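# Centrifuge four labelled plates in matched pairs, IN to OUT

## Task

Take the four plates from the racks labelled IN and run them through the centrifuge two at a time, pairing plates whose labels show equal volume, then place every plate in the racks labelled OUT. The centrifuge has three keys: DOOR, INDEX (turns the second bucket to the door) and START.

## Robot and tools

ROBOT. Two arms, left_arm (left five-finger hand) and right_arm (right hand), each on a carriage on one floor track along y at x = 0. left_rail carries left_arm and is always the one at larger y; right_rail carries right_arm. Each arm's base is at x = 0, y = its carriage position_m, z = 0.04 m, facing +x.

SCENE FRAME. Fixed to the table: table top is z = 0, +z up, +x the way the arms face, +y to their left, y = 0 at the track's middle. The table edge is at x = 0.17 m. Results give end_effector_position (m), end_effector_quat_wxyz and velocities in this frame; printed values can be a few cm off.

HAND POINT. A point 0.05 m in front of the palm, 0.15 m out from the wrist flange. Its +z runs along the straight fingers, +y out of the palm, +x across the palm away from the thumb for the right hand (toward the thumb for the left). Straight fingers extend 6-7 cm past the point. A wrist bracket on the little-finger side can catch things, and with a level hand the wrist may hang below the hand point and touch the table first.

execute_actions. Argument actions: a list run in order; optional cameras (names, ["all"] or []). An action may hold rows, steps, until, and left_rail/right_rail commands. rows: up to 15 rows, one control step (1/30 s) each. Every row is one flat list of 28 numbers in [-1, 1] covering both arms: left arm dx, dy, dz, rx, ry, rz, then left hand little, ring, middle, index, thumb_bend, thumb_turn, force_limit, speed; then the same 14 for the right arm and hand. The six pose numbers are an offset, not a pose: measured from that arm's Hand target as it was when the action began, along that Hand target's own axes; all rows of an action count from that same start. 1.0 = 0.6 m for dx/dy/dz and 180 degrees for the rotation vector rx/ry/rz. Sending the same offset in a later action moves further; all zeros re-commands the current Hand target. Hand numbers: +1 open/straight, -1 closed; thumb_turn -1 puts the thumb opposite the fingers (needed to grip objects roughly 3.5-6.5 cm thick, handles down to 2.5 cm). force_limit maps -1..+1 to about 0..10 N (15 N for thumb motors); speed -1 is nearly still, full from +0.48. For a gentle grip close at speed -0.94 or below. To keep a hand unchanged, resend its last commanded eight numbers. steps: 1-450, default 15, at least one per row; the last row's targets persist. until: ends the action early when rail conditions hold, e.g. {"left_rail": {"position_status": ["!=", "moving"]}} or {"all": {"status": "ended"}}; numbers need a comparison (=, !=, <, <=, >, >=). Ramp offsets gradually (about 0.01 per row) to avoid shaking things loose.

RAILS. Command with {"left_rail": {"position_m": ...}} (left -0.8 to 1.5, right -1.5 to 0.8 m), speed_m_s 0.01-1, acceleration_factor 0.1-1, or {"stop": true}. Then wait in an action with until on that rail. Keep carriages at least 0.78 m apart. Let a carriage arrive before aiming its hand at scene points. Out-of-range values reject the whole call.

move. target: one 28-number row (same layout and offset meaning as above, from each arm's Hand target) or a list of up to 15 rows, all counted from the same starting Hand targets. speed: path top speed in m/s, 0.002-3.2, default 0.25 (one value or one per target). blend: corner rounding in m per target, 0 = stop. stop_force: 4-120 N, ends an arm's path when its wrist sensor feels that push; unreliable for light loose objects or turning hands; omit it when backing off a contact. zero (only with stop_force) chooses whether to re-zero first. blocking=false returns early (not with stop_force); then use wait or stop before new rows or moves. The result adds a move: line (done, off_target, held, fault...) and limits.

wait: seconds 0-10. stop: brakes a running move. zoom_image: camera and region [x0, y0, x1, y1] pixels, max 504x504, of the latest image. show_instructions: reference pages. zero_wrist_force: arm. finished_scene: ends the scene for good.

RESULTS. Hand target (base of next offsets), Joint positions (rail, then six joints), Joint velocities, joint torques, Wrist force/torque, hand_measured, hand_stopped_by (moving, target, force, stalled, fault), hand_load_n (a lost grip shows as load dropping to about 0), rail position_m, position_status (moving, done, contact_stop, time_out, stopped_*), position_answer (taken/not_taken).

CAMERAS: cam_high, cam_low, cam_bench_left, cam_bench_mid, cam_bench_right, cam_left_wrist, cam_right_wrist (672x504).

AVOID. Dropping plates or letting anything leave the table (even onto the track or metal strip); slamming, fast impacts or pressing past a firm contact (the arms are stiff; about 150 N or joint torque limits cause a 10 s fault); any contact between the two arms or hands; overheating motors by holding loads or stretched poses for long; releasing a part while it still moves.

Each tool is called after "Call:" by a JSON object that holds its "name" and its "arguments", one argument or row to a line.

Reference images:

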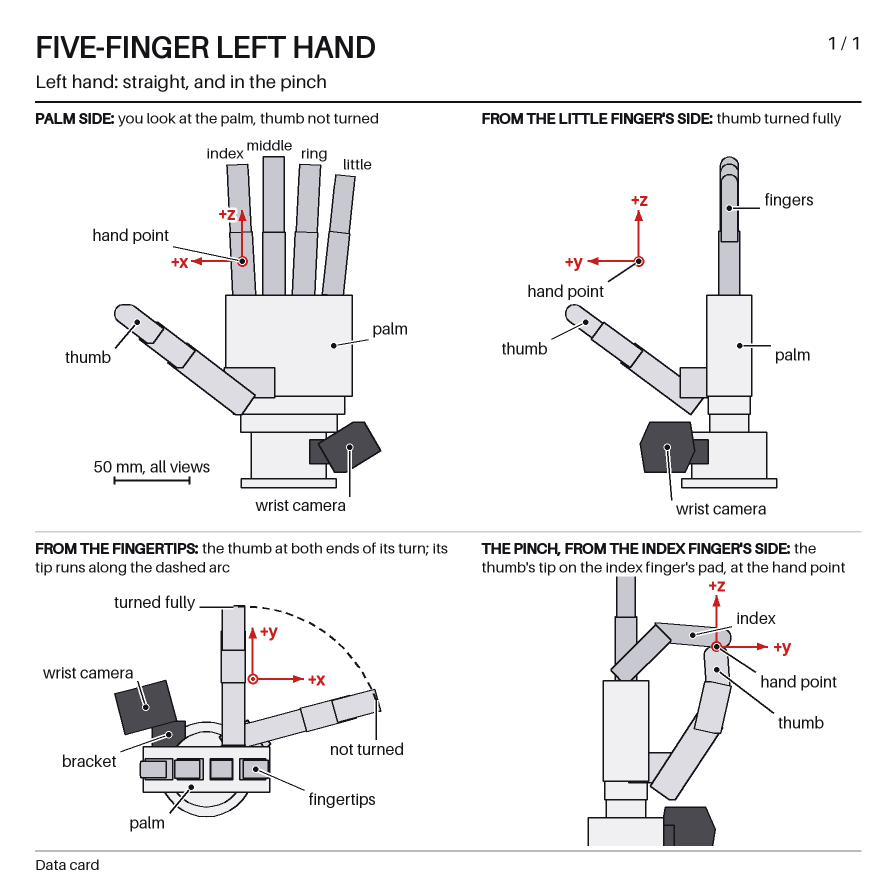

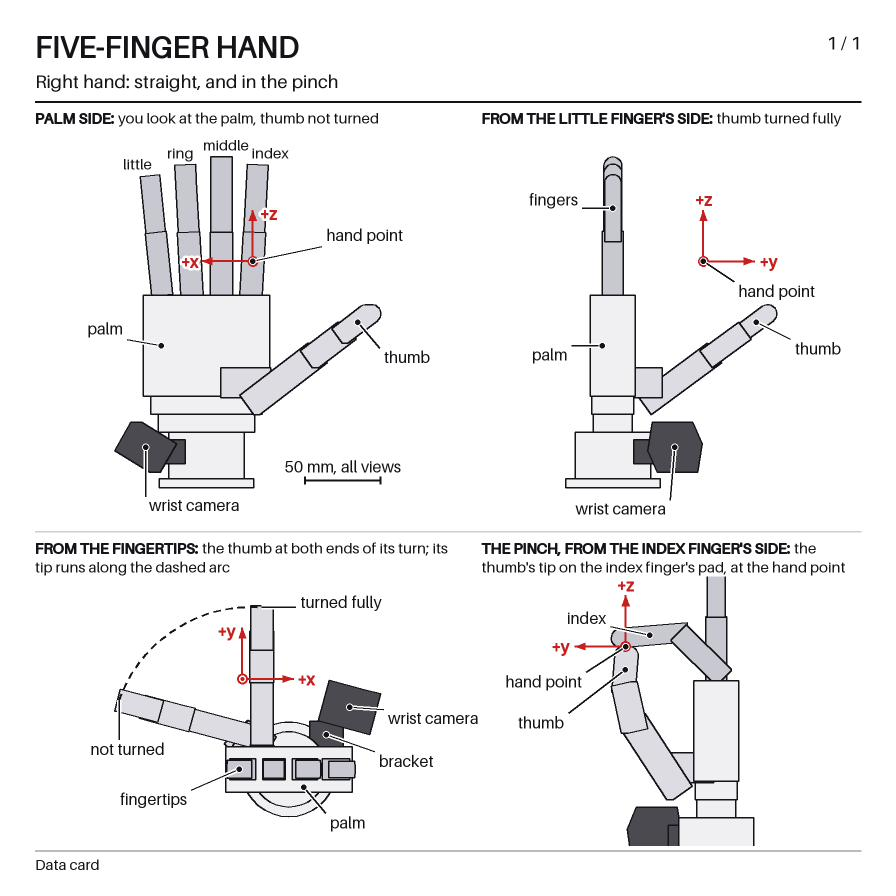

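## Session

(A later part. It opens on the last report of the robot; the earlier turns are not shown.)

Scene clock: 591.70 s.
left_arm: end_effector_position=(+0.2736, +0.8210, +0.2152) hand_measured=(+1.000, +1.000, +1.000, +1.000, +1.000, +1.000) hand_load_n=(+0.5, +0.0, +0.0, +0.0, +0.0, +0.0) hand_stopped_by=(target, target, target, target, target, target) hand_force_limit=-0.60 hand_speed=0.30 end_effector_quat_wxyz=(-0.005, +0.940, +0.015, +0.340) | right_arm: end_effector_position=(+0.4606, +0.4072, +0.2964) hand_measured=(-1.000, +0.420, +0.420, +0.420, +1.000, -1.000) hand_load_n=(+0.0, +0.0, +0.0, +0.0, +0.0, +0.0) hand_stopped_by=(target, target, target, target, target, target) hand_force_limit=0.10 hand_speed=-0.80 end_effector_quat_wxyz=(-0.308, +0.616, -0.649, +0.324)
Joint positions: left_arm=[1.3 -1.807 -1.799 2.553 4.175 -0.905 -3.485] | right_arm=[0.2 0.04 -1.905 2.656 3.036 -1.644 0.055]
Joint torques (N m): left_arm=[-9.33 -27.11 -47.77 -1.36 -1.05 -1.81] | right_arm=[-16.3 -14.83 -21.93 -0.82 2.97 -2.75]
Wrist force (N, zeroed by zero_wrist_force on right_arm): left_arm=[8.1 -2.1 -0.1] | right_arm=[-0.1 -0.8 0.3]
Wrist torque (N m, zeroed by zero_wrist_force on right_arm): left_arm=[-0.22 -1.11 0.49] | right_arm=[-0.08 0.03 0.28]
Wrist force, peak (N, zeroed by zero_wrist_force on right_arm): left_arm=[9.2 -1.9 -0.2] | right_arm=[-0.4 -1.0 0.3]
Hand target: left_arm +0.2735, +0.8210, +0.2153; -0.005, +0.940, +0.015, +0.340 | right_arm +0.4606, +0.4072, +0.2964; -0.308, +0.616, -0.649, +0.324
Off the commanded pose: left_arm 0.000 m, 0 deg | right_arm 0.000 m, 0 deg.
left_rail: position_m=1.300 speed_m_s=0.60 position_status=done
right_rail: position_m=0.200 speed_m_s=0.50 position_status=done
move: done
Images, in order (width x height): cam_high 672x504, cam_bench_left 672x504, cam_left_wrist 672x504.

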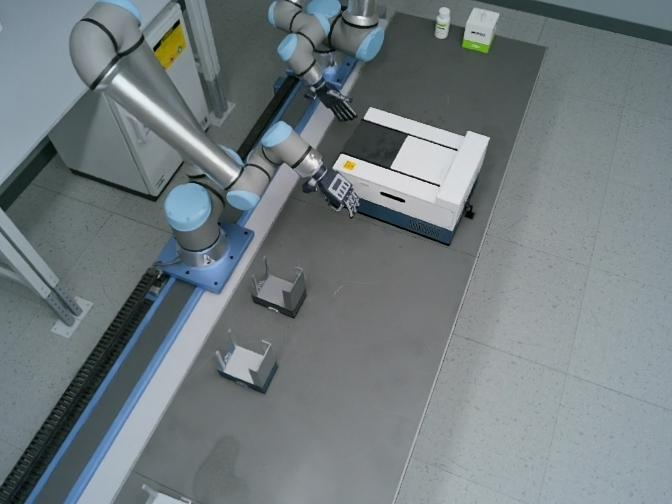

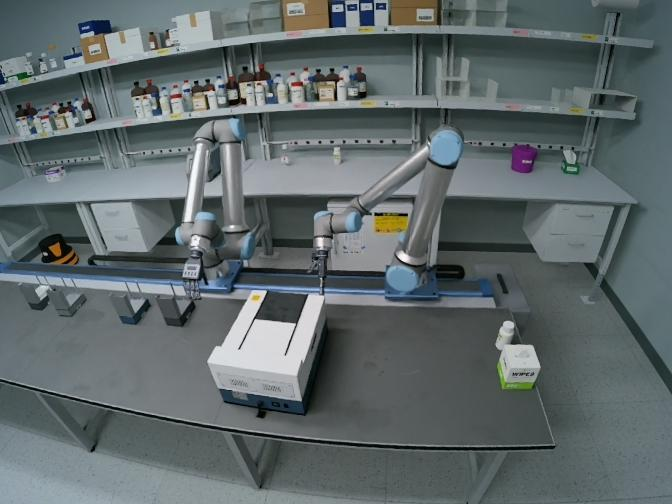

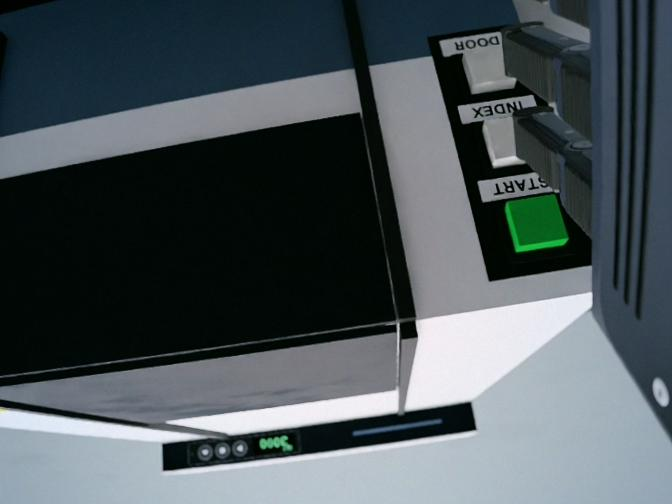

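Call:
{"name": "wait", "arguments": {
  "seconds": 1,
  "cameras": ["cam_left_wrist"]
}}

Call:
{"name": "zoom_image", "arguments": {
  "camera": "cam_left_wrist",
  "region": [160, 420, 320, 475]
}}

Call:
{"name": "zoom_image", "arguments": {
  "camera": "cam_left_wrist",
  "region": [340, 400, 500, 455]
}}

Call:
{"name": "zoom_image", "arguments": {
  "camera": "cam_left_wrist",
  "region": [420, 20, 600, 290]
}}

Scene clock: 593.33 s.
left_arm: end_effector_position=(+0.2735, +0.8210, +0.2153) hand_measured=(+1.000, +1.000, +1.000, +1.000, +1.000, +1.000) hand_load_n=(+0.0, +0.0, +0.0, +0.0, +0.0, +0.0) hand_stopped_by=(target, target, target, target, target, target) hand_force_limit=-0.60 hand_speed=0.30 end_effector_quat_wxyz=(-0.005, +0.940, +0.015, +0.340) | right_arm: end_effector_position=(+0.4606, +0.4072, +0.2964) hand_measured=(-1.000, +0.420, +0.420, +0.420, +1.000, -1.000) hand_load_n=(+0.0, +0.0, +0.0, +0.0, +0.0, +0.0) hand_stopped_by=(target, target, target, target, target, target) hand_force_limit=0.10 hand_speed=-0.80 end_effector_quat_wxyz=(-0.308, +0.616, -0.649, +0.324)
Joint positions: left_arm=[1.3 -1.807 -1.799 2.553 4.175 -0.905 -3.486] | right_arm=[0.2 0.04 -1.905 2.656 3.036 -1.644 0.055]
Joint torques (N m): left_arm=[-9.91 -30.75 -48.53 -1.07 -1.02 -2.22] | right_arm=[-16.27 -13.6 -21.23 -0.92 3.21 -2.78]
Wrist force (N, zeroed by zero_wrist_force on right_arm): left_arm=[8.5 -2.1 -0.2] | right_arm=[0.0 -0.5 0.1]
Wrist torque (N m, zeroed by zero_wrist_force on right_arm): left_arm=[-0.22 -1.16 0.52] | right_arm=[-0.03 0.02 0.29]
Wrist force, peak (N, zeroed by zero_wrist_force on right_arm): left_arm=[8.7 -2.1 -0.3] | right_arm=[-0.2 -0.9 0.4]
Hand target: left_arm +0.2735, +0.8210, +0.2153; -0.005, +0.940, +0.015, +0.340 | right_arm +0.4606, +0.4072, +0.2964; -0.308, +0.616, -0.649, +0.324
Off the commanded pose: left_arm 0.000 m, 0 deg | right_arm 0.000 m, 0 deg.
left_rail: position_m=1.300 speed_m_s=0.60 position_status=done
right_rail: position_m=0.200 speed_m_s=0.50 position_status=done
wait: 1.00 s; at rest from the start
Images, in order (width x height): cam_left_wrist 672x504.

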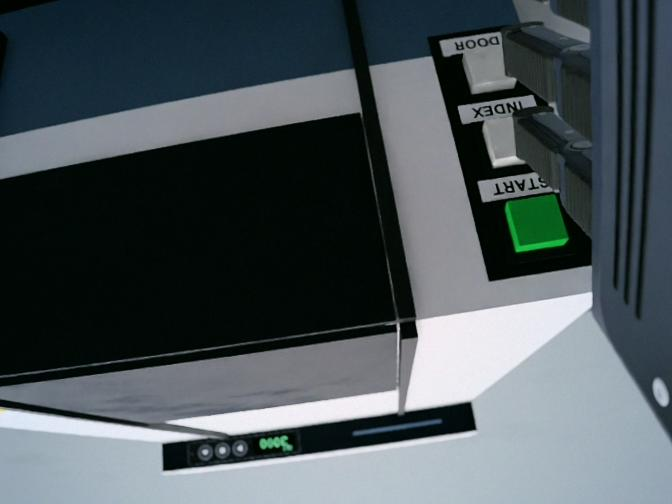

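Scaled by 3.150.

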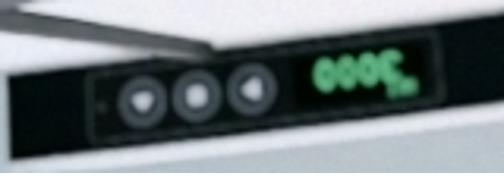

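Scaled by 3.150.

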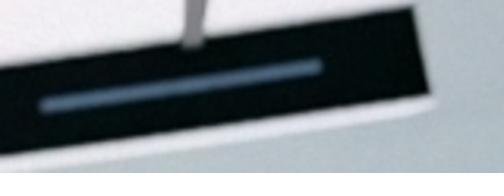

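Scaled by 1.867.

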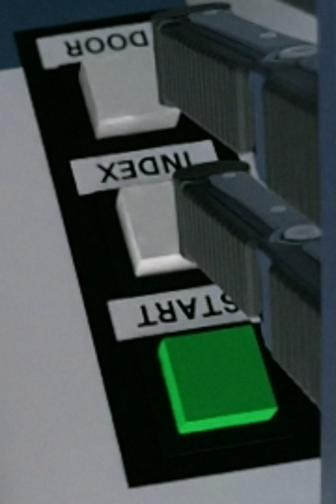

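Call:
{"name": "execute_actions", "arguments": {
  "actions": [],
  "cameras": ["cam_low","cam_bench_left","cam_bench_mid","cam_bench_right","cam_left_wrist","cam_right_wrist"]
}}

Call:
{"name": "zoom_image", "arguments": {
  "camera": "cam_bench_left",
  "region": [200, 270, 340, 420]
}}

Scene clock: 593.53 s.
left_arm: end_effector_position=(+0.2735, +0.8210, +0.2153) hand_measured=(+1.000, +1.000, +1.000, +1.000, +1.000, +1.000) hand_load_n=(+0.0, +0.0, +0.0, +0.0, +0.0, +0.0) hand_stopped_by=(target, target, target, target, target, target) hand_force_limit=-0.60 hand_speed=0.30 end_effector_quat_wxyz=(-0.005, +0.940, +0.015, +0.340) | right_arm: end_effector_position=(+0.4606, +0.4072, +0.2964) hand_measured=(-1.000, +0.420, +0.420, +0.420, +1.000, -1.000) hand_load_n=(+0.0, -0.5, +0.0, +0.0, +0.0, +0.0) hand_stopped_by=(target, target, target, target, target, target) hand_force_limit=0.10 hand_speed=-0.80 end_effector_quat_wxyz=(-0.308, +0.616, -0.649, +0.324)
Joint positions: left_arm=[1.3 -1.807 -1.799 2.553 4.175 -0.905 -3.486] | right_arm=[0.2 0.04 -1.905 2.656 3.036 -1.644 0.055]
Joint velocities: within noise
Joint torques (N m): left_arm=[-9.84 -29.82 -47.91 -1.4 -0.95 -2.32] | right_arm=[-16.96 -15.06 -21.34 -0.86 3.19 -2.78]
Wrist force (N, zeroed by zero_wrist_force on right_arm): left_arm=[8.3 -2.2 -0.2] | right_arm=[0.0 -0.6 0.2]
Wrist torque (N m, zeroed by zero_wrist_force on right_arm): left_arm=[-0.23 -1.14 0.51] | right_arm=[-0.05 0.01 0.30]
Wrist force, peak (N, zeroed by zero_wrist_force on right_arm): left_arm=[8.5 -2.2 -0.4] | right_arm=[0.2 -0.9 0.1]
Hand target: left_arm +0.2735, +0.8210, +0.2153; -0.005, +0.940, +0.015, +0.340 | right_arm +0.4606, +0.4072, +0.2964; -0.308, +0.616, -0.649, +0.324
Off the commanded pose: left_arm 0.000 m, 0 deg | right_arm 0.000 m, 0 deg.
left_rail: position_m=1.300 speed_m_s=0.60 position_status=done
right_rail: position_m=0.200 speed_m_s=0.50 position_status=done
Images, in order (width x height): cam_low 672x504, cam_bench_left 672x504, cam_bench_mid 672x504, cam_bench_right 672x504, cam_left_wrist 672x504, cam_right_wrist 672x504.

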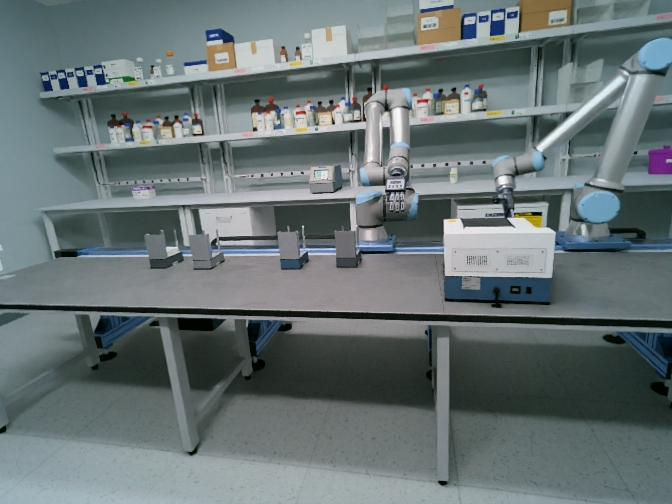

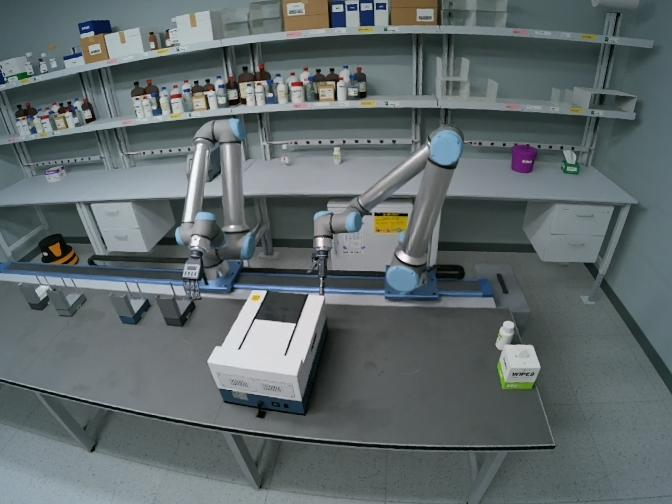

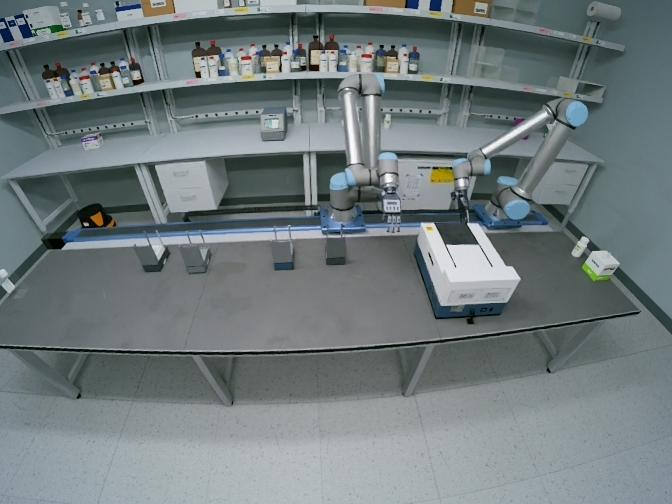

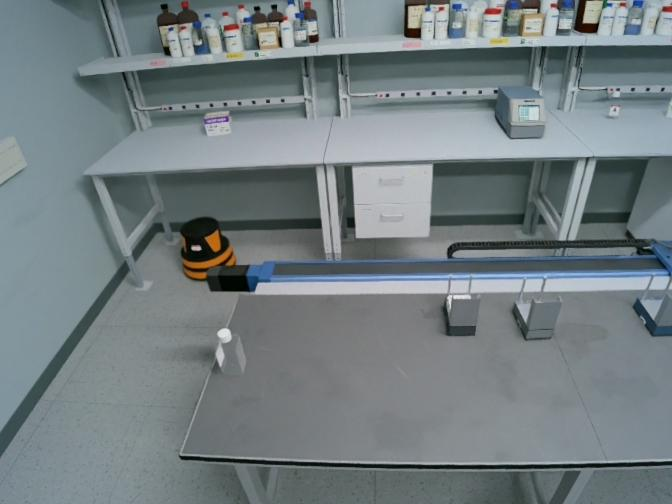

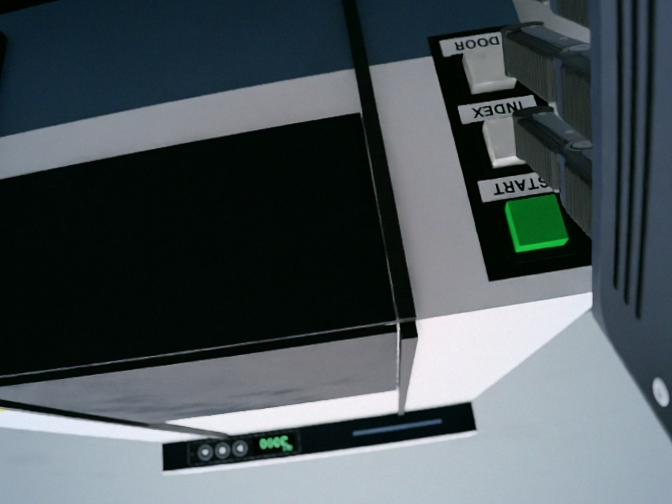

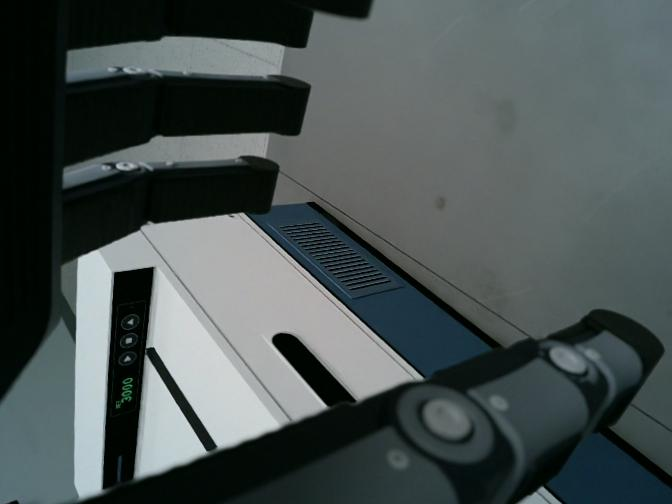

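Scaled by 3.360.

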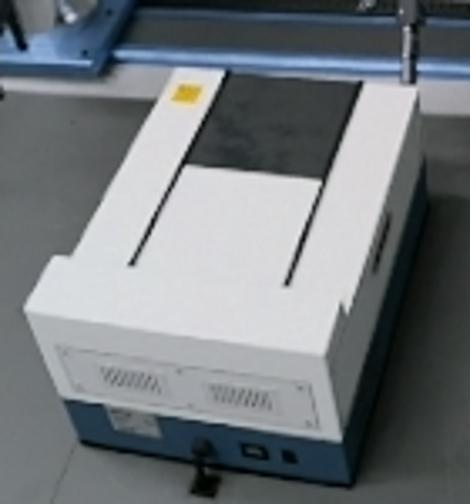

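Call:
{"name": "zoom_image", "arguments": {
  "camera": "cam_right_wrist",
  "region": [70, 260, 190, 500]
}}

Scaled by 2.100.

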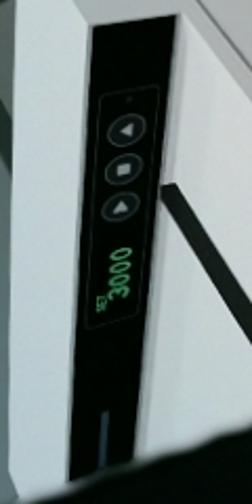

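Call:
{"name": "move", "arguments": {
  "target": [0,0,0,0,0,0,1,1,1,1,1,1,-0.6,0.3,0,-0.0453,-0.0341,0,0,0,-1,0.42,0.42,0.42,1,-1,0.1,-0.8],
  "speed": 0.15
}}

Call:
{"name": "execute_actions", "arguments": {
  "actions": [
    {"right_rail":{"position_m":-0.38},"steps":200,"until":{"right_rail":{"position_status":["!=","moving"]}}}
  ],
  "cameras": ["cam_left_wrist"]
}}

Call:
{"name": "zoom_image", "arguments": {
  "camera": "cam_left_wrist",
  "region": [150, 390, 490, 490]
}}

Scene clock: 596.33 s.
left_arm: end_effector_position=(+0.2735, +0.8210, +0.2153) hand_measured=(+1.000, +1.000, +1.000, +1.000, +1.000, +1.000) hand_load_n=(+0.0, +0.0, +0.0, +0.0, +0.0, +0.0) hand_stopped_by=(target, target, target, target, target, target) hand_force_limit=-0.60 hand_speed=0.30 end_effector_quat_wxyz=(-0.005, +0.940, +0.015, +0.340) | right_arm: end_effector_position=(+0.4605, +0.4072, +0.3304) hand_measured=(-1.000, +0.420, +0.420, +0.420, +1.000, -1.000) hand_load_n=(+0.0, +0.0, +0.0, -0.5, +0.0, +0.0) hand_stopped_by=(target, target, target, target, target, target) hand_force_limit=0.10 hand_speed=-0.80 end_effector_quat_wxyz=(-0.308, +0.616, -0.649, +0.324)
Joint positions: left_arm=[1.3 -1.807 -1.799 2.553 4.175 -0.905 -3.486] | right_arm=[0.2 0.04 -1.978 2.615 3.151 -1.644 0.055]
Joint torques (N m): left_arm=[-9.05 -30.97 -48.14 -1.23 -1 -2.3] | right_arm=[-16.21 -10.96 -43.87 -0.94 3.3 -2.05]
Wrist force (N, zeroed by zero_wrist_force on right_arm): left_arm=[8.4 -1.7 -0.1] | right_arm=[-0.1 -0.9 -0.2]
Wrist torque (N m, zeroed by zero_wrist_force on right_arm): left_arm=[-0.17 -1.14 0.50] | right_arm=[-0.06 0.04 0.30]
Wrist force, peak (N, zeroed by zero_wrist_force on right_arm): left_arm=[8.8 -2.0 -0.5] | right_arm=[0.2 -1.0 -0.5]
Hand target: left_arm +0.2735, +0.8210, +0.2153; -0.005, +0.940, +0.015, +0.340 | right_arm +0.4605, +0.4072, +0.3304; -0.308, +0.616, -0.649, +0.324
Off the commanded pose: left_arm 0.000 m, 0 deg | right_arm 0.000 m, 0 deg.
left_rail: position_m=1.300 speed_m_s=0.60 position_status=done
right_rail: position_m=0.200 speed_m_s=0.50 position_status=done
move: done

Scene clock: 598.97 s.
left_arm: end_effector_position=(+0.2735, +0.8210, +0.2153) hand_measured=(+1.000, +1.000, +1.000, +1.000, +1.000, +1.000) hand_load_n=(+0.0, +0.0, +0.0, -0.5, -0.5, -0.5) hand_stopped_by=(target, target, target, target, target, target) hand_force_limit=-0.60 hand_speed=0.30 end_effector_quat_wxyz=(-0.005, +0.940, +0.015, +0.340) | right_arm: end_effector_position=(+0.4605, -0.1728, +0.3304) hand_measured=(-1.000, +0.420, +0.420, +0.420, +1.000, -1.000) hand_load_n=(+0.0, +0.5, +0.0, +0.0, +0.0, +0.0) hand_stopped_by=(target, target, target, target, target, target) hand_force_limit=0.10 hand_speed=-0.80 end_effector_quat_wxyz=(-0.308, +0.616, -0.649, +0.324)
Joint positions: left_arm=[1.3 -1.807 -1.799 2.553 4.175 -0.905 -3.486] | right_arm=[-0.38 0.04 -1.978 2.615 3.151 -1.644 0.055]
Joint torques (N m): left_arm=[-9.9 -29.82 -47.84 -1.22 -0.92 -2.11] | right_arm=[-16.84 -3.02 -40.82 -1.69 2.62 -2.86]
Wrist force (N, zeroed by zero_wrist_force on right_arm): left_arm=[8.5 -2.1 -0.2] | right_arm=[0.0 -0.7 0.0]
Wrist torque (N m, zeroed by zero_wrist_force on right_arm): left_arm=[-0.21 -1.16 0.51] | right_arm=[-0.05 0.02 0.31]
Wrist force, peak (N, zeroed by zero_wrist_force on right_arm): left_arm=[8.7 -2.2 -0.1] | right_arm=[-1.3 -0.4 0.2]
Hand target: left_arm +0.2735, +0.8210, +0.2153; -0.005, +0.940, +0.015, +0.340 | right_arm +0.4605, -0.1728, +0.3304; -0.308, +0.616, -0.649, +0.324
Off the commanded pose: left_arm 0.000 m, 0 deg | right_arm 0.000 m, 0 deg.
left_rail: position_m=1.300 speed_m_s=0.60 position_status=done
right_rail: position_m=-0.380 speed_m_s=0.50 position_status=done
Images, in order (width x height): cam_left_wrist 672x504.

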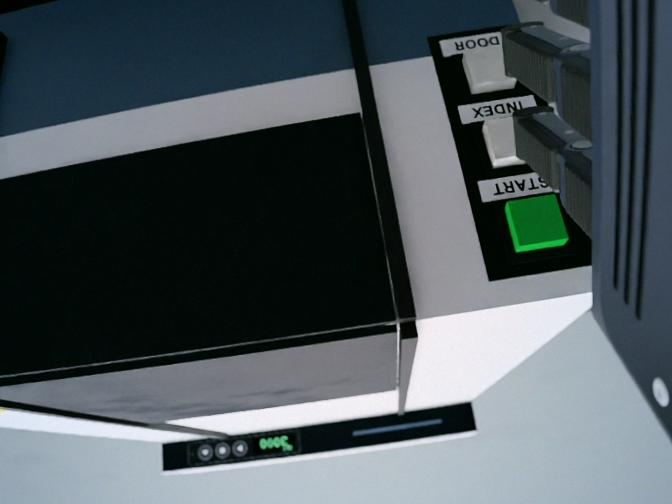

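Scaled by 1.482.

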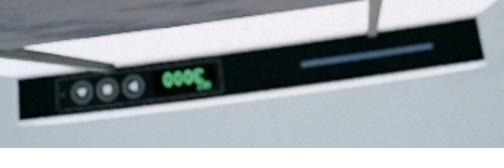

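Call:
{"name": "move", "arguments": {
  "target": [
    [0,0,0,0,0,0,1,1,1,1,1,1,-0.6,0.3,-0.3158,0.0711,-0.0935,-0.0006,0.3801,0.2853,-1,1,1,1,1,1,0,0],
    [0,0,0,0,0,0,1,1,1,1,1,1,-0.6,0.3,-0.5051,0.1973,-0.2615,-0.0006,0.3801,0.2853,-1,1,1,1,1,1,0,0]
  ],
  "speed": [0.3, 0.2],
  "blend": [0.02, 0],
  "cameras": ["cam_right_wrist","cam_left_wrist","cam_high"]
}}

Scene clock: 603.10 s.
left_arm: end_effector_position=(+0.2735, +0.8210, +0.2153) hand_measured=(+1.000, +1.000, +1.000, +1.000, +1.000, +1.000) hand_load_n=(+0.0, +0.0, +0.0, +0.0, +0.0, +0.0) hand_stopped_by=(target, target, target, target, target, target) hand_force_limit=-0.60 hand_speed=0.30 end_effector_quat_wxyz=(-0.005, +0.940, +0.015, +0.340) | right_arm: end_effector_position=(+0.2799, +0.1398, +0.3300) hand_measured=(-1.000, +1.000, +1.000, +1.000, +1.000, +1.000) hand_load_n=(+0.0, +0.0, +0.0, +0.0, +0.0, +0.0) hand_stopped_by=(target, target, target, target, target, target) hand_force_limit=0.00 hand_speed=0.00 end_effector_quat_wxyz=(+0.005, -0.012, +0.895, -0.446)
Joint positions: left_arm=[1.3 -1.807 -1.799 2.553 4.175 -0.905 -3.486] | right_arm=[-0.38 0.994 -1.407 1.76 5.19 -2.04 2.748]
Joint torques (N m): left_arm=[-8.55 -30.06 -47.6 -1.2 -1.08 -2.18] | right_arm=[12.15 -37.91 -46.13 1.39 2.62 2.05]
Wrist force (N, zeroed by zero_wrist_force on right_arm): left_arm=[8.3 -2.1 0.1] | right_arm=[-0.1 -0.3 0.4]
Wrist torque (N m, zeroed by zero_wrist_force on right_arm): left_arm=[-0.24 -1.12 0.50] | right_arm=[-0.06 0.00 -0.03]
Wrist force, peak (N, zeroed by zero_wrist_force on right_arm): left_arm=[8.7 -2.3 -0.2] | right_arm=[-1.2 -0.3 0.5]
Hand target: left_arm +0.2735, +0.8210, +0.2153; -0.005, +0.940, +0.015, +0.340 | right_arm +0.2798, +0.1399, +0.3300; +0.005, -0.012, +0.895, -0.446
Off the commanded pose: left_arm 0.000 m, 0 deg | right_arm 0.000 m, 0 deg.
left_rail: position_m=1.300 speed_m_s=0.60 position_status=done
right_rail: position_m=-0.380 speed_m_s=0.50 position_status=done
move: done
Images, in order (width x height): cam_high 672x504, cam_left_wrist 672x504, cam_right_wrist 672x504.

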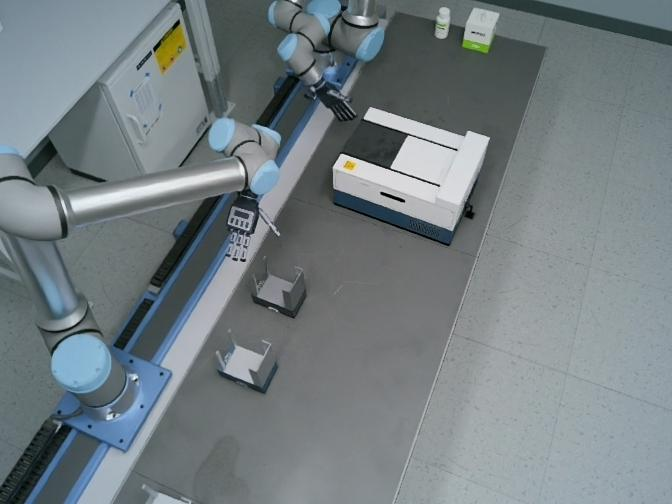

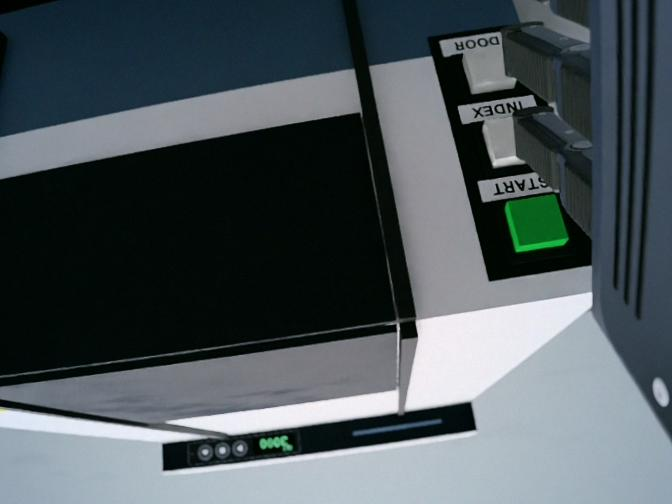

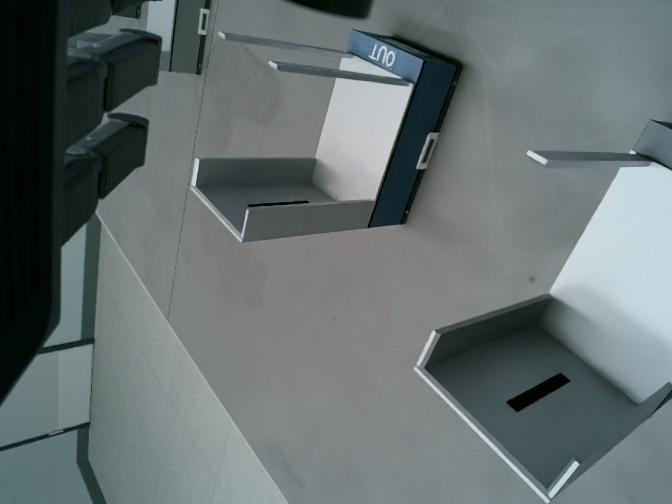

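Call:
{"name": "execute_actions", "arguments": {
  "actions": [
    {"right_rail":{"position_m":-0.19},"steps":200,"until":{"right_rail":{"position_status":["!=","moving"]}}}
  ],
  "cameras": ["cam_right_wrist"]
}}

Call:
{"name": "zoom_image", "arguments": {
  "camera": "cam_right_wrist",
  "region": [190, 20, 360, 150]
}}

Call:
{"name": "zoom_image", "arguments": {
  "camera": "cam_right_wrist",
  "region": [340, 20, 510, 150]
}}

Call:
{"name": "zoom_image", "arguments": {
  "camera": "cam_right_wrist",
  "region": [190, 150, 360, 280]
}}

Call:
{"name": "zoom_image", "arguments": {
  "camera": "cam_right_wrist",
  "region": [360, 150, 530, 280]
}}

Scene clock: 605.10 s.
left_arm: end_effector_position=(+0.2735, +0.8210, +0.2153) hand_measured=(+1.000, +1.000, +1.000, +1.000, +1.000, +1.000) hand_load_n=(+0.0, +0.0, +0.0, +0.0, -0.5, +0.0) hand_stopped_by=(target, target, target, target, target, target) hand_force_limit=-0.60 hand_speed=0.30 end_effector_quat_wxyz=(-0.005, +0.940, +0.015, +0.340) | right_arm: end_effector_position=(+0.2798, +0.3299, +0.3300) hand_measured=(-1.000, +1.000, +1.000, +1.000, +1.000, +1.000) hand_load_n=(+0.0, +0.0, +0.0, +0.0, +0.0, -0.5) hand_stopped_by=(target, target, target, target, target, target) hand_force_limit=0.00 hand_speed=0.00 end_effector_quat_wxyz=(+0.005, -0.012, +0.895, -0.446)
Joint positions: left_arm=[1.3 -1.807 -1.799 2.553 4.175 -0.905 -3.486] | right_arm=[-0.19 0.995 -1.406 1.76 5.19 -2.04 2.748]
Joint torques (N m): left_arm=[-9.08 -31.14 -47.78 -1.27 -1.22 -2.32] | right_arm=[10.31 -50.37 -38.04 -1.3 0.8 2.05]
Wrist force (N, zeroed by zero_wrist_force on right_arm): left_arm=[8.6 -2.1 -0.3] | right_arm=[-0.5 0.0 0.3]
Wrist torque (N m, zeroed by zero_wrist_force on right_arm): left_arm=[-0.21 -1.17 0.52] | right_arm=[-0.01 0.06 -0.03]
Wrist force, peak (N, zeroed by zero_wrist_force on right_arm): left_arm=[8.7 -2.0 0.0] | right_arm=[-0.5 -0.8 1.1]
Hand target: left_arm +0.2735, +0.8210, +0.2153; -0.005, +0.940, +0.015, +0.340 | right_arm +0.2798, +0.3299, +0.3300; +0.005, -0.012, +0.895, -0.446
Off the commanded pose: left_arm 0.000 m, 0 deg | right_arm 0.000 m, 0 deg.
left_rail: position_m=1.300 speed_m_s=0.60 position_status=done
right_rail: position_m=-0.190 speed_m_s=0.50 position_status=done
Images, in order (width x height): cam_right_wrist 672x504.

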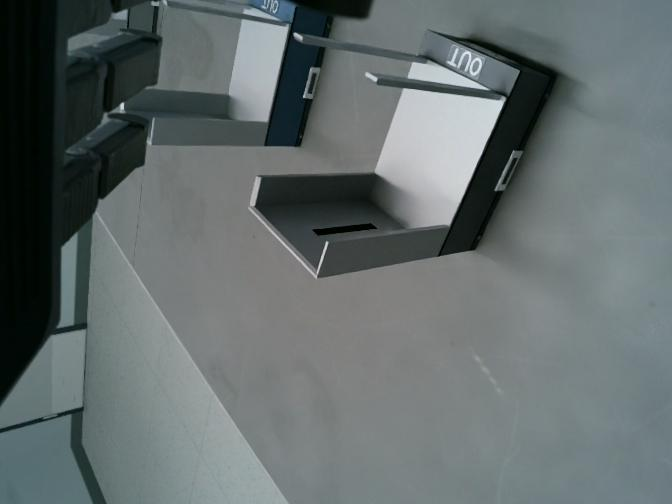

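Scaled by 2.965.

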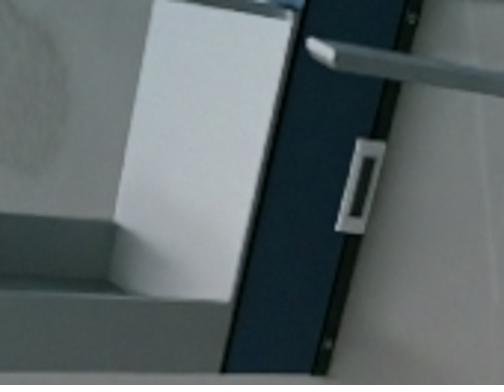

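Scaled by 2.965.

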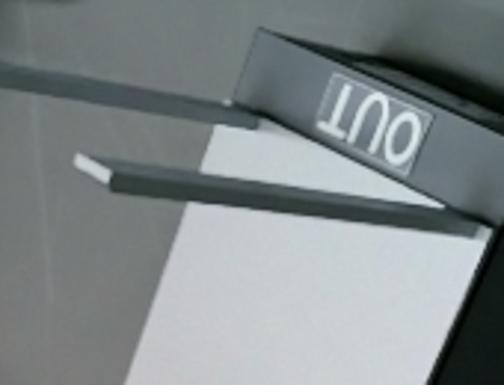

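Scaled by 2.965.

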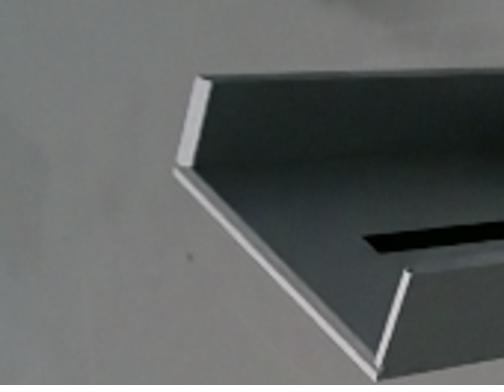

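Scaled by 2.965.

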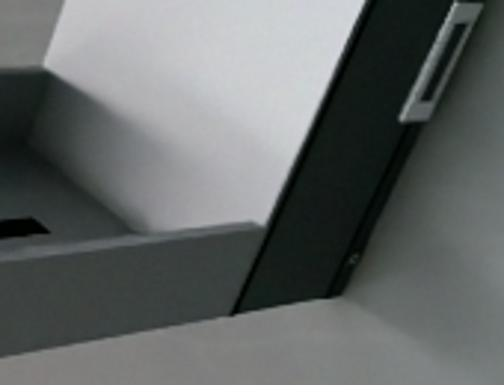

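Call:
{"name": "execute_actions", "arguments": {
  "actions": [
    {"right_rail":{"position_m":-0.44},"steps":200,"until":{"right_rail":{"position_status":["!=","moving"]}}}
  ],
  "cameras": ["cam_right_wrist"]
}}

Call:
{"name": "zoom_image", "arguments": {
  "camera": "cam_right_wrist",
  "region": [190, 150, 360, 280]
}}

Call:
{"name": "zoom_image", "arguments": {
  "camera": "cam_right_wrist",
  "region": [340, 20, 510, 150]
}}

Call:
{"name": "zoom_image", "arguments": {
  "camera": "cam_right_wrist",
  "region": [360, 150, 530, 280]
}}

Scene clock: 607.23 s.
left_arm: end_effector_position=(+0.2735, +0.8210, +0.2153) hand_measured=(+1.000, +1.000, +1.000, +1.000, +1.000, +1.000) hand_load_n=(+0.0, +0.0, +0.0, +0.0, +0.0, +0.0) hand_stopped_by=(target, target, target, target, target, target) hand_force_limit=-0.60 hand_speed=0.30 end_effector_quat_wxyz=(-0.005, +0.940, +0.015, +0.340) | right_arm: end_effector_position=(+0.2798, +0.0799, +0.3300) hand_measured=(-1.000, +1.000, +1.000, +1.000, +1.000, +1.000) hand_load_n=(+0.0, +0.0, +0.0, +0.0, +0.0, -0.5) hand_stopped_by=(target, target, target, target, target, target) hand_force_limit=0.00 hand_speed=0.00 end_effector_quat_wxyz=(+0.005, -0.012, +0.895, -0.446)
Joint positions: left_arm=[1.3 -1.807 -1.799 2.553 4.175 -0.905 -3.486] | right_arm=[-0.44 0.995 -1.406 1.76 5.19 -2.04 2.748]
Joint torques (N m): left_arm=[-10.01 -30.2 -48.11 -1.45 -1.19 -1.79] | right_arm=[4.28 -61.01 -31.97 -4.06 -2 2.05]
Wrist force (N, zeroed by zero_wrist_force on right_arm): left_arm=[8.6 -2.4 -0.2] | right_arm=[-0.6 0.0 0.2]
Wrist torque (N m, zeroed by zero_wrist_force on right_arm): left_arm=[-0.25 -1.18 0.53] | right_arm=[0.00 0.08 -0.04]
Wrist force, peak (N, zeroed by zero_wrist_force on right_arm): left_arm=[8.6 -2.4 -0.2] | right_arm=[-0.2 -0.9 0.7]
Hand target: left_arm +0.2735, +0.8210, +0.2153; -0.005, +0.940, +0.015, +0.340 | right_arm +0.2798, +0.0799, +0.3300; +0.005, -0.012, +0.895, -0.446
Off the commanded pose: left_arm 0.000 m, 0 deg | right_arm 0.000 m, 0 deg.
left_rail: position_m=1.300 speed_m_s=0.60 position_status=done
right_rail: position_m=-0.440 speed_m_s=0.50 position_status=done
Images, in order (width x height): cam_right_wrist 672x504.

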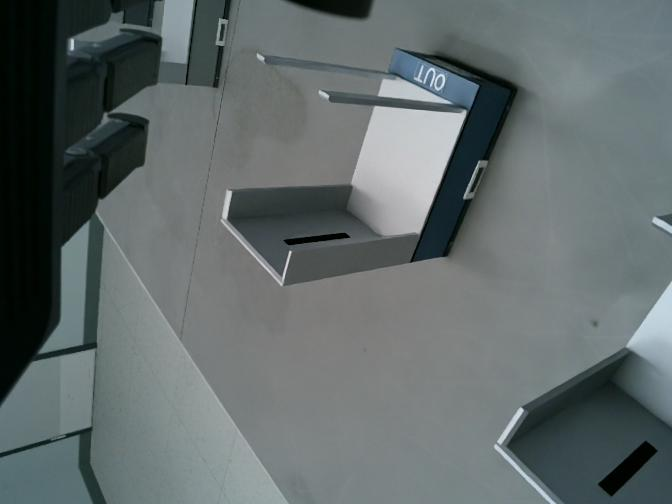

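Scaled by 2.965.

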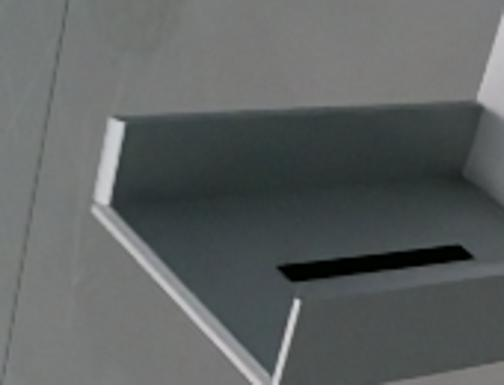

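Scaled by 2.965.

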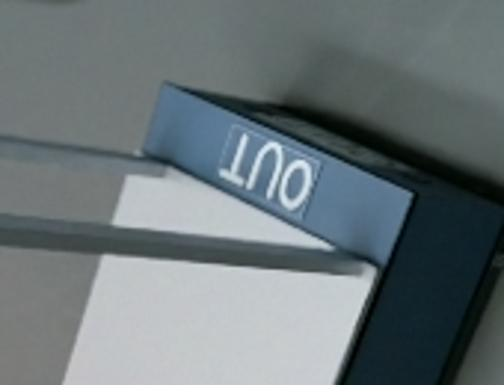

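Scaled by 2.965.

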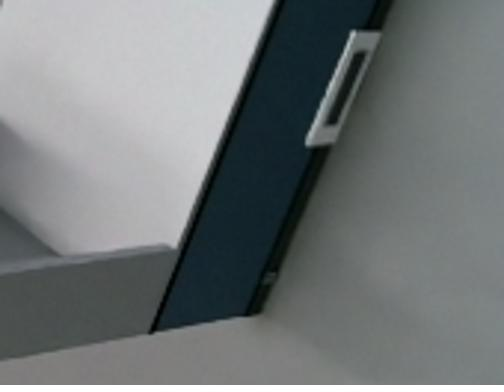

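Call:
{"name": "execute_actions", "arguments": {
  "actions": [
    {"right_rail":{"position_m":-0.807},"steps":200,"until":{"right_rail":{"position_status":["!=","moving"]}}}
  ],
  "cameras": ["cam_right_wrist","cam_left_wrist"]
}}

Call:
{"name": "zoom_image", "arguments": {
  "camera": "cam_right_wrist",
  "region": [190, 150, 360, 280]
}}

Call:
{"name": "zoom_image", "arguments": {
  "camera": "cam_right_wrist",
  "region": [340, 20, 510, 150]
}}

Call:
{"name": "zoom_image", "arguments": {
  "camera": "cam_right_wrist",
  "region": [360, 150, 530, 280]
}}

Call:
{"name": "execute_actions", "arguments": {
  "actions": [
    {"right_rail":{"position_m":-1.08},"steps":200,"until":{"right_rail":{"position_status":["!=","moving"]}}}
  ],
  "cameras": ["cam_right_wrist"]
}}

Call:
{"name": "zoom_image", "arguments": {
  "camera": "cam_right_wrist",
  "region": [190, 150, 360, 280]
}}

Call:
{"name": "zoom_image", "arguments": {
  "camera": "cam_right_wrist",
  "region": [340, 20, 510, 150]
}}

Call:
{"name": "zoom_image", "arguments": {
  "camera": "cam_right_wrist",
  "region": [360, 150, 530, 280]
}}

Scene clock: 609.63 s.
left_arm: end_effector_position=(+0.2735, +0.8210, +0.2153) hand_measured=(+1.000, +1.000, +1.000, +1.000, +1.000, +1.000) hand_load_n=(+0.0, +0.0, +0.0, +0.0, +0.0, +0.0) hand_stopped_by=(target, target, target, target, target, target) hand_force_limit=-0.60 hand_speed=0.30 end_effector_quat_wxyz=(-0.005, +0.940, +0.015, +0.340) | right_arm: end_effector_position=(+0.2798, -0.2871, +0.3300) hand_measured=(-1.000, +1.000, +1.000, +1.000, +1.000, +1.000) hand_load_n=(+0.0, +0.0, +0.0, +0.0, +0.0, +0.0) hand_stopped_by=(target, target, target, target, target, target) hand_force_limit=0.00 hand_speed=0.00 end_effector_quat_wxyz=(+0.005, -0.012, +0.895, -0.446)
Joint positions: left_arm=[1.3 -1.807 -1.799 2.553 4.175 -0.905 -3.486] | right_arm=[-0.807 0.995 -1.406 1.76 5.19 -2.04 2.748]
Joint torques (N m): left_arm=[-8.89 -29.96 -47.67 -1.36 -1.14 -2.17] | right_arm=[0.12 -59.38 -38.36 -2.23 -3.27 2.07]
Wrist force (N, zeroed by zero_wrist_force on right_arm): left_arm=[8.6 -2.0 0.1] | right_arm=[-0.6 -0.2 0.4]
Wrist torque (N m, zeroed by zero_wrist_force on right_arm): left_arm=[-0.22 -1.16 0.52] | right_arm=[-0.05 0.08 -0.05]
Wrist force, peak (N, zeroed by zero_wrist_force on right_arm): left_arm=[8.7 -1.9 -0.3] | right_arm=[-0.4 -0.7 1.1]
Hand target: left_arm +0.2735, +0.8210, +0.2153; -0.005, +0.940, +0.015, +0.340 | right_arm +0.2798, -0.2871, +0.3300; +0.005, -0.012, +0.895, -0.446
Off the commanded pose: left_arm 0.000 m, 0 deg | right_arm 0.000 m, 0 deg.
left_rail: position_m=1.300 speed_m_s=0.60 position_status=done
right_rail: position_m=-0.807 speed_m_s=0.50 position_status=done
Images, in order (width x height): cam_left_wrist 672x504, cam_right_wrist 672x504.

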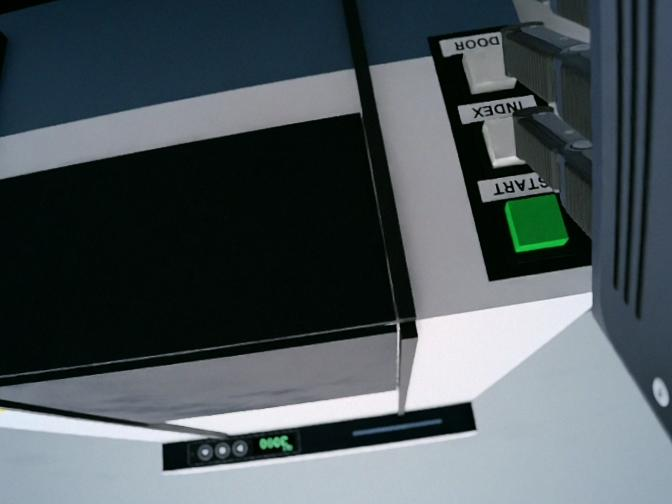

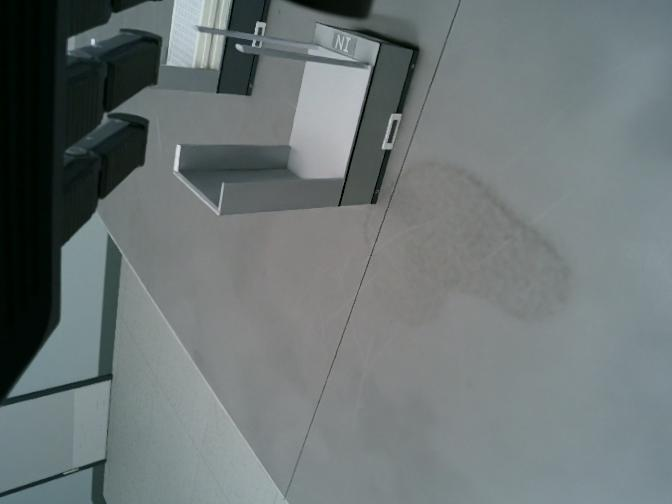

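Scaled by 2.965.

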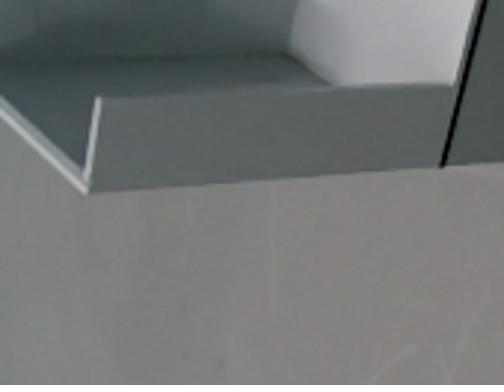

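Scaled by 2.965.

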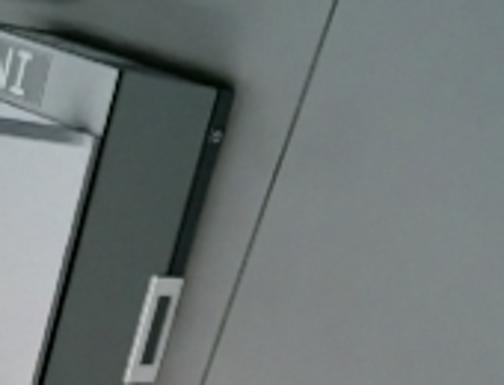

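Scaled by 2.965.

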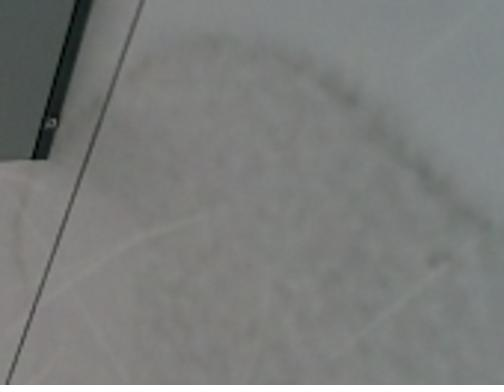

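Scene clock: 611.50 s.
left_arm: end_effector_position=(+0.2735, +0.8210, +0.2153) hand_measured=(+1.000, +1.000, +1.000, +1.000, +1.000, +1.000) hand_load_n=(+0.0, +0.0, +0.0, +0.0, +0.0, +0.0) hand_stopped_by=(target, target, target, target, target, target) hand_force_limit=-0.60 hand_speed=0.30 end_effector_quat_wxyz=(-0.005, +0.940, +0.015, +0.340) | right_arm: end_effector_position=(+0.2798, -0.5601, +0.3300) hand_measured=(-1.000, +1.000, +1.000, +1.000, +1.000, +1.000) hand_load_n=(+0.0, +0.0, +0.0, +0.0, +0.0, +0.0) hand_stopped_by=(target, target, target, target, target, target) hand_force_limit=0.00 hand_speed=0.00 end_effector_quat_wxyz=(+0.005, -0.012, +0.895, -0.446)
Joint positions: left_arm=[1.3 -1.807 -1.799 2.553 4.175 -0.905 -3.486] | right_arm=[-1.08 0.995 -1.406 1.76 5.19 -2.04 2.748]
Joint torques (N m): left_arm=[-10.17 -29.25 -47.58 -1.36 -1.2 -1.92] | right_arm=[-0.75 -56.27 -43.78 -0.77 -2.68 2]
Wrist force (N, zeroed by zero_wrist_force on right_arm): left_arm=[8.4 -2.1 -0.3] | right_arm=[-0.6 -0.3 0.5]
Wrist torque (N m, zeroed by zero_wrist_force on right_arm): left_arm=[-0.20 -1.16 0.52] | right_arm=[-0.06 0.07 -0.06]
Wrist force, peak (N, zeroed by zero_wrist_force on right_arm): left_arm=[8.7 -2.1 -0.1] | right_arm=[-0.8 -0.6 0.7]
Hand target: left_arm +0.2735, +0.8210, +0.2153; -0.005, +0.940, +0.015, +0.340 | right_arm +0.2798, -0.5601, +0.3300; +0.005, -0.012, +0.895, -0.446
Off the commanded pose: left_arm 0.000 m, 0 deg | right_arm 0.000 m, 0 deg.
left_rail: position_m=1.300 speed_m_s=0.60 position_status=done
right_rail: position_m=-1.080 speed_m_s=0.50 position_status=done
Images, in order (width x height): cam_right_wrist 672x504.

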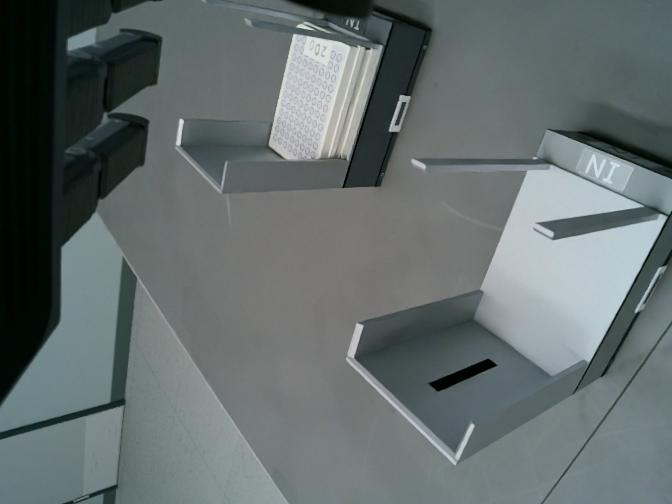

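Scaled by 2.965.

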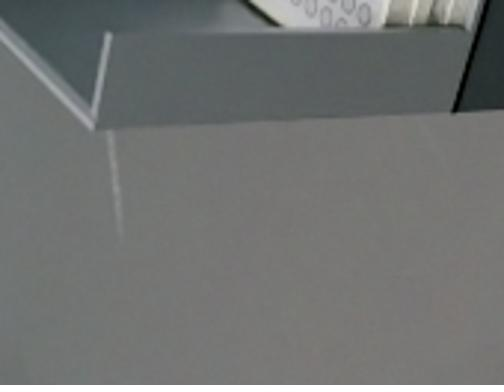

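Scaled by 2.965.

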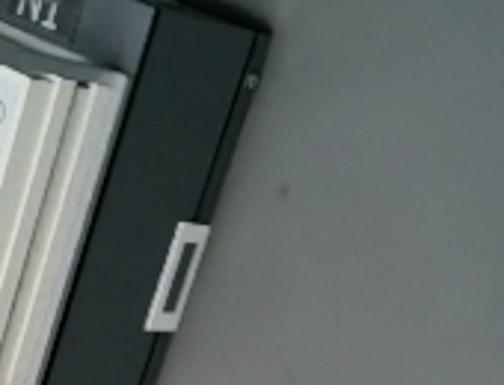

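Scaled by 2.965.

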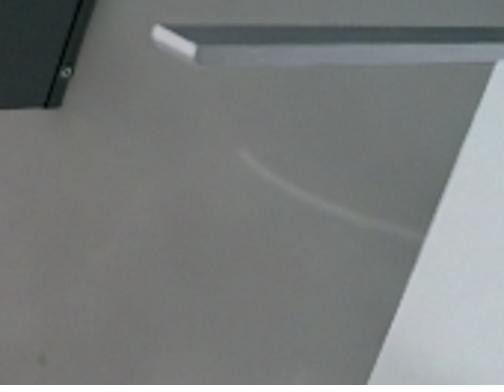

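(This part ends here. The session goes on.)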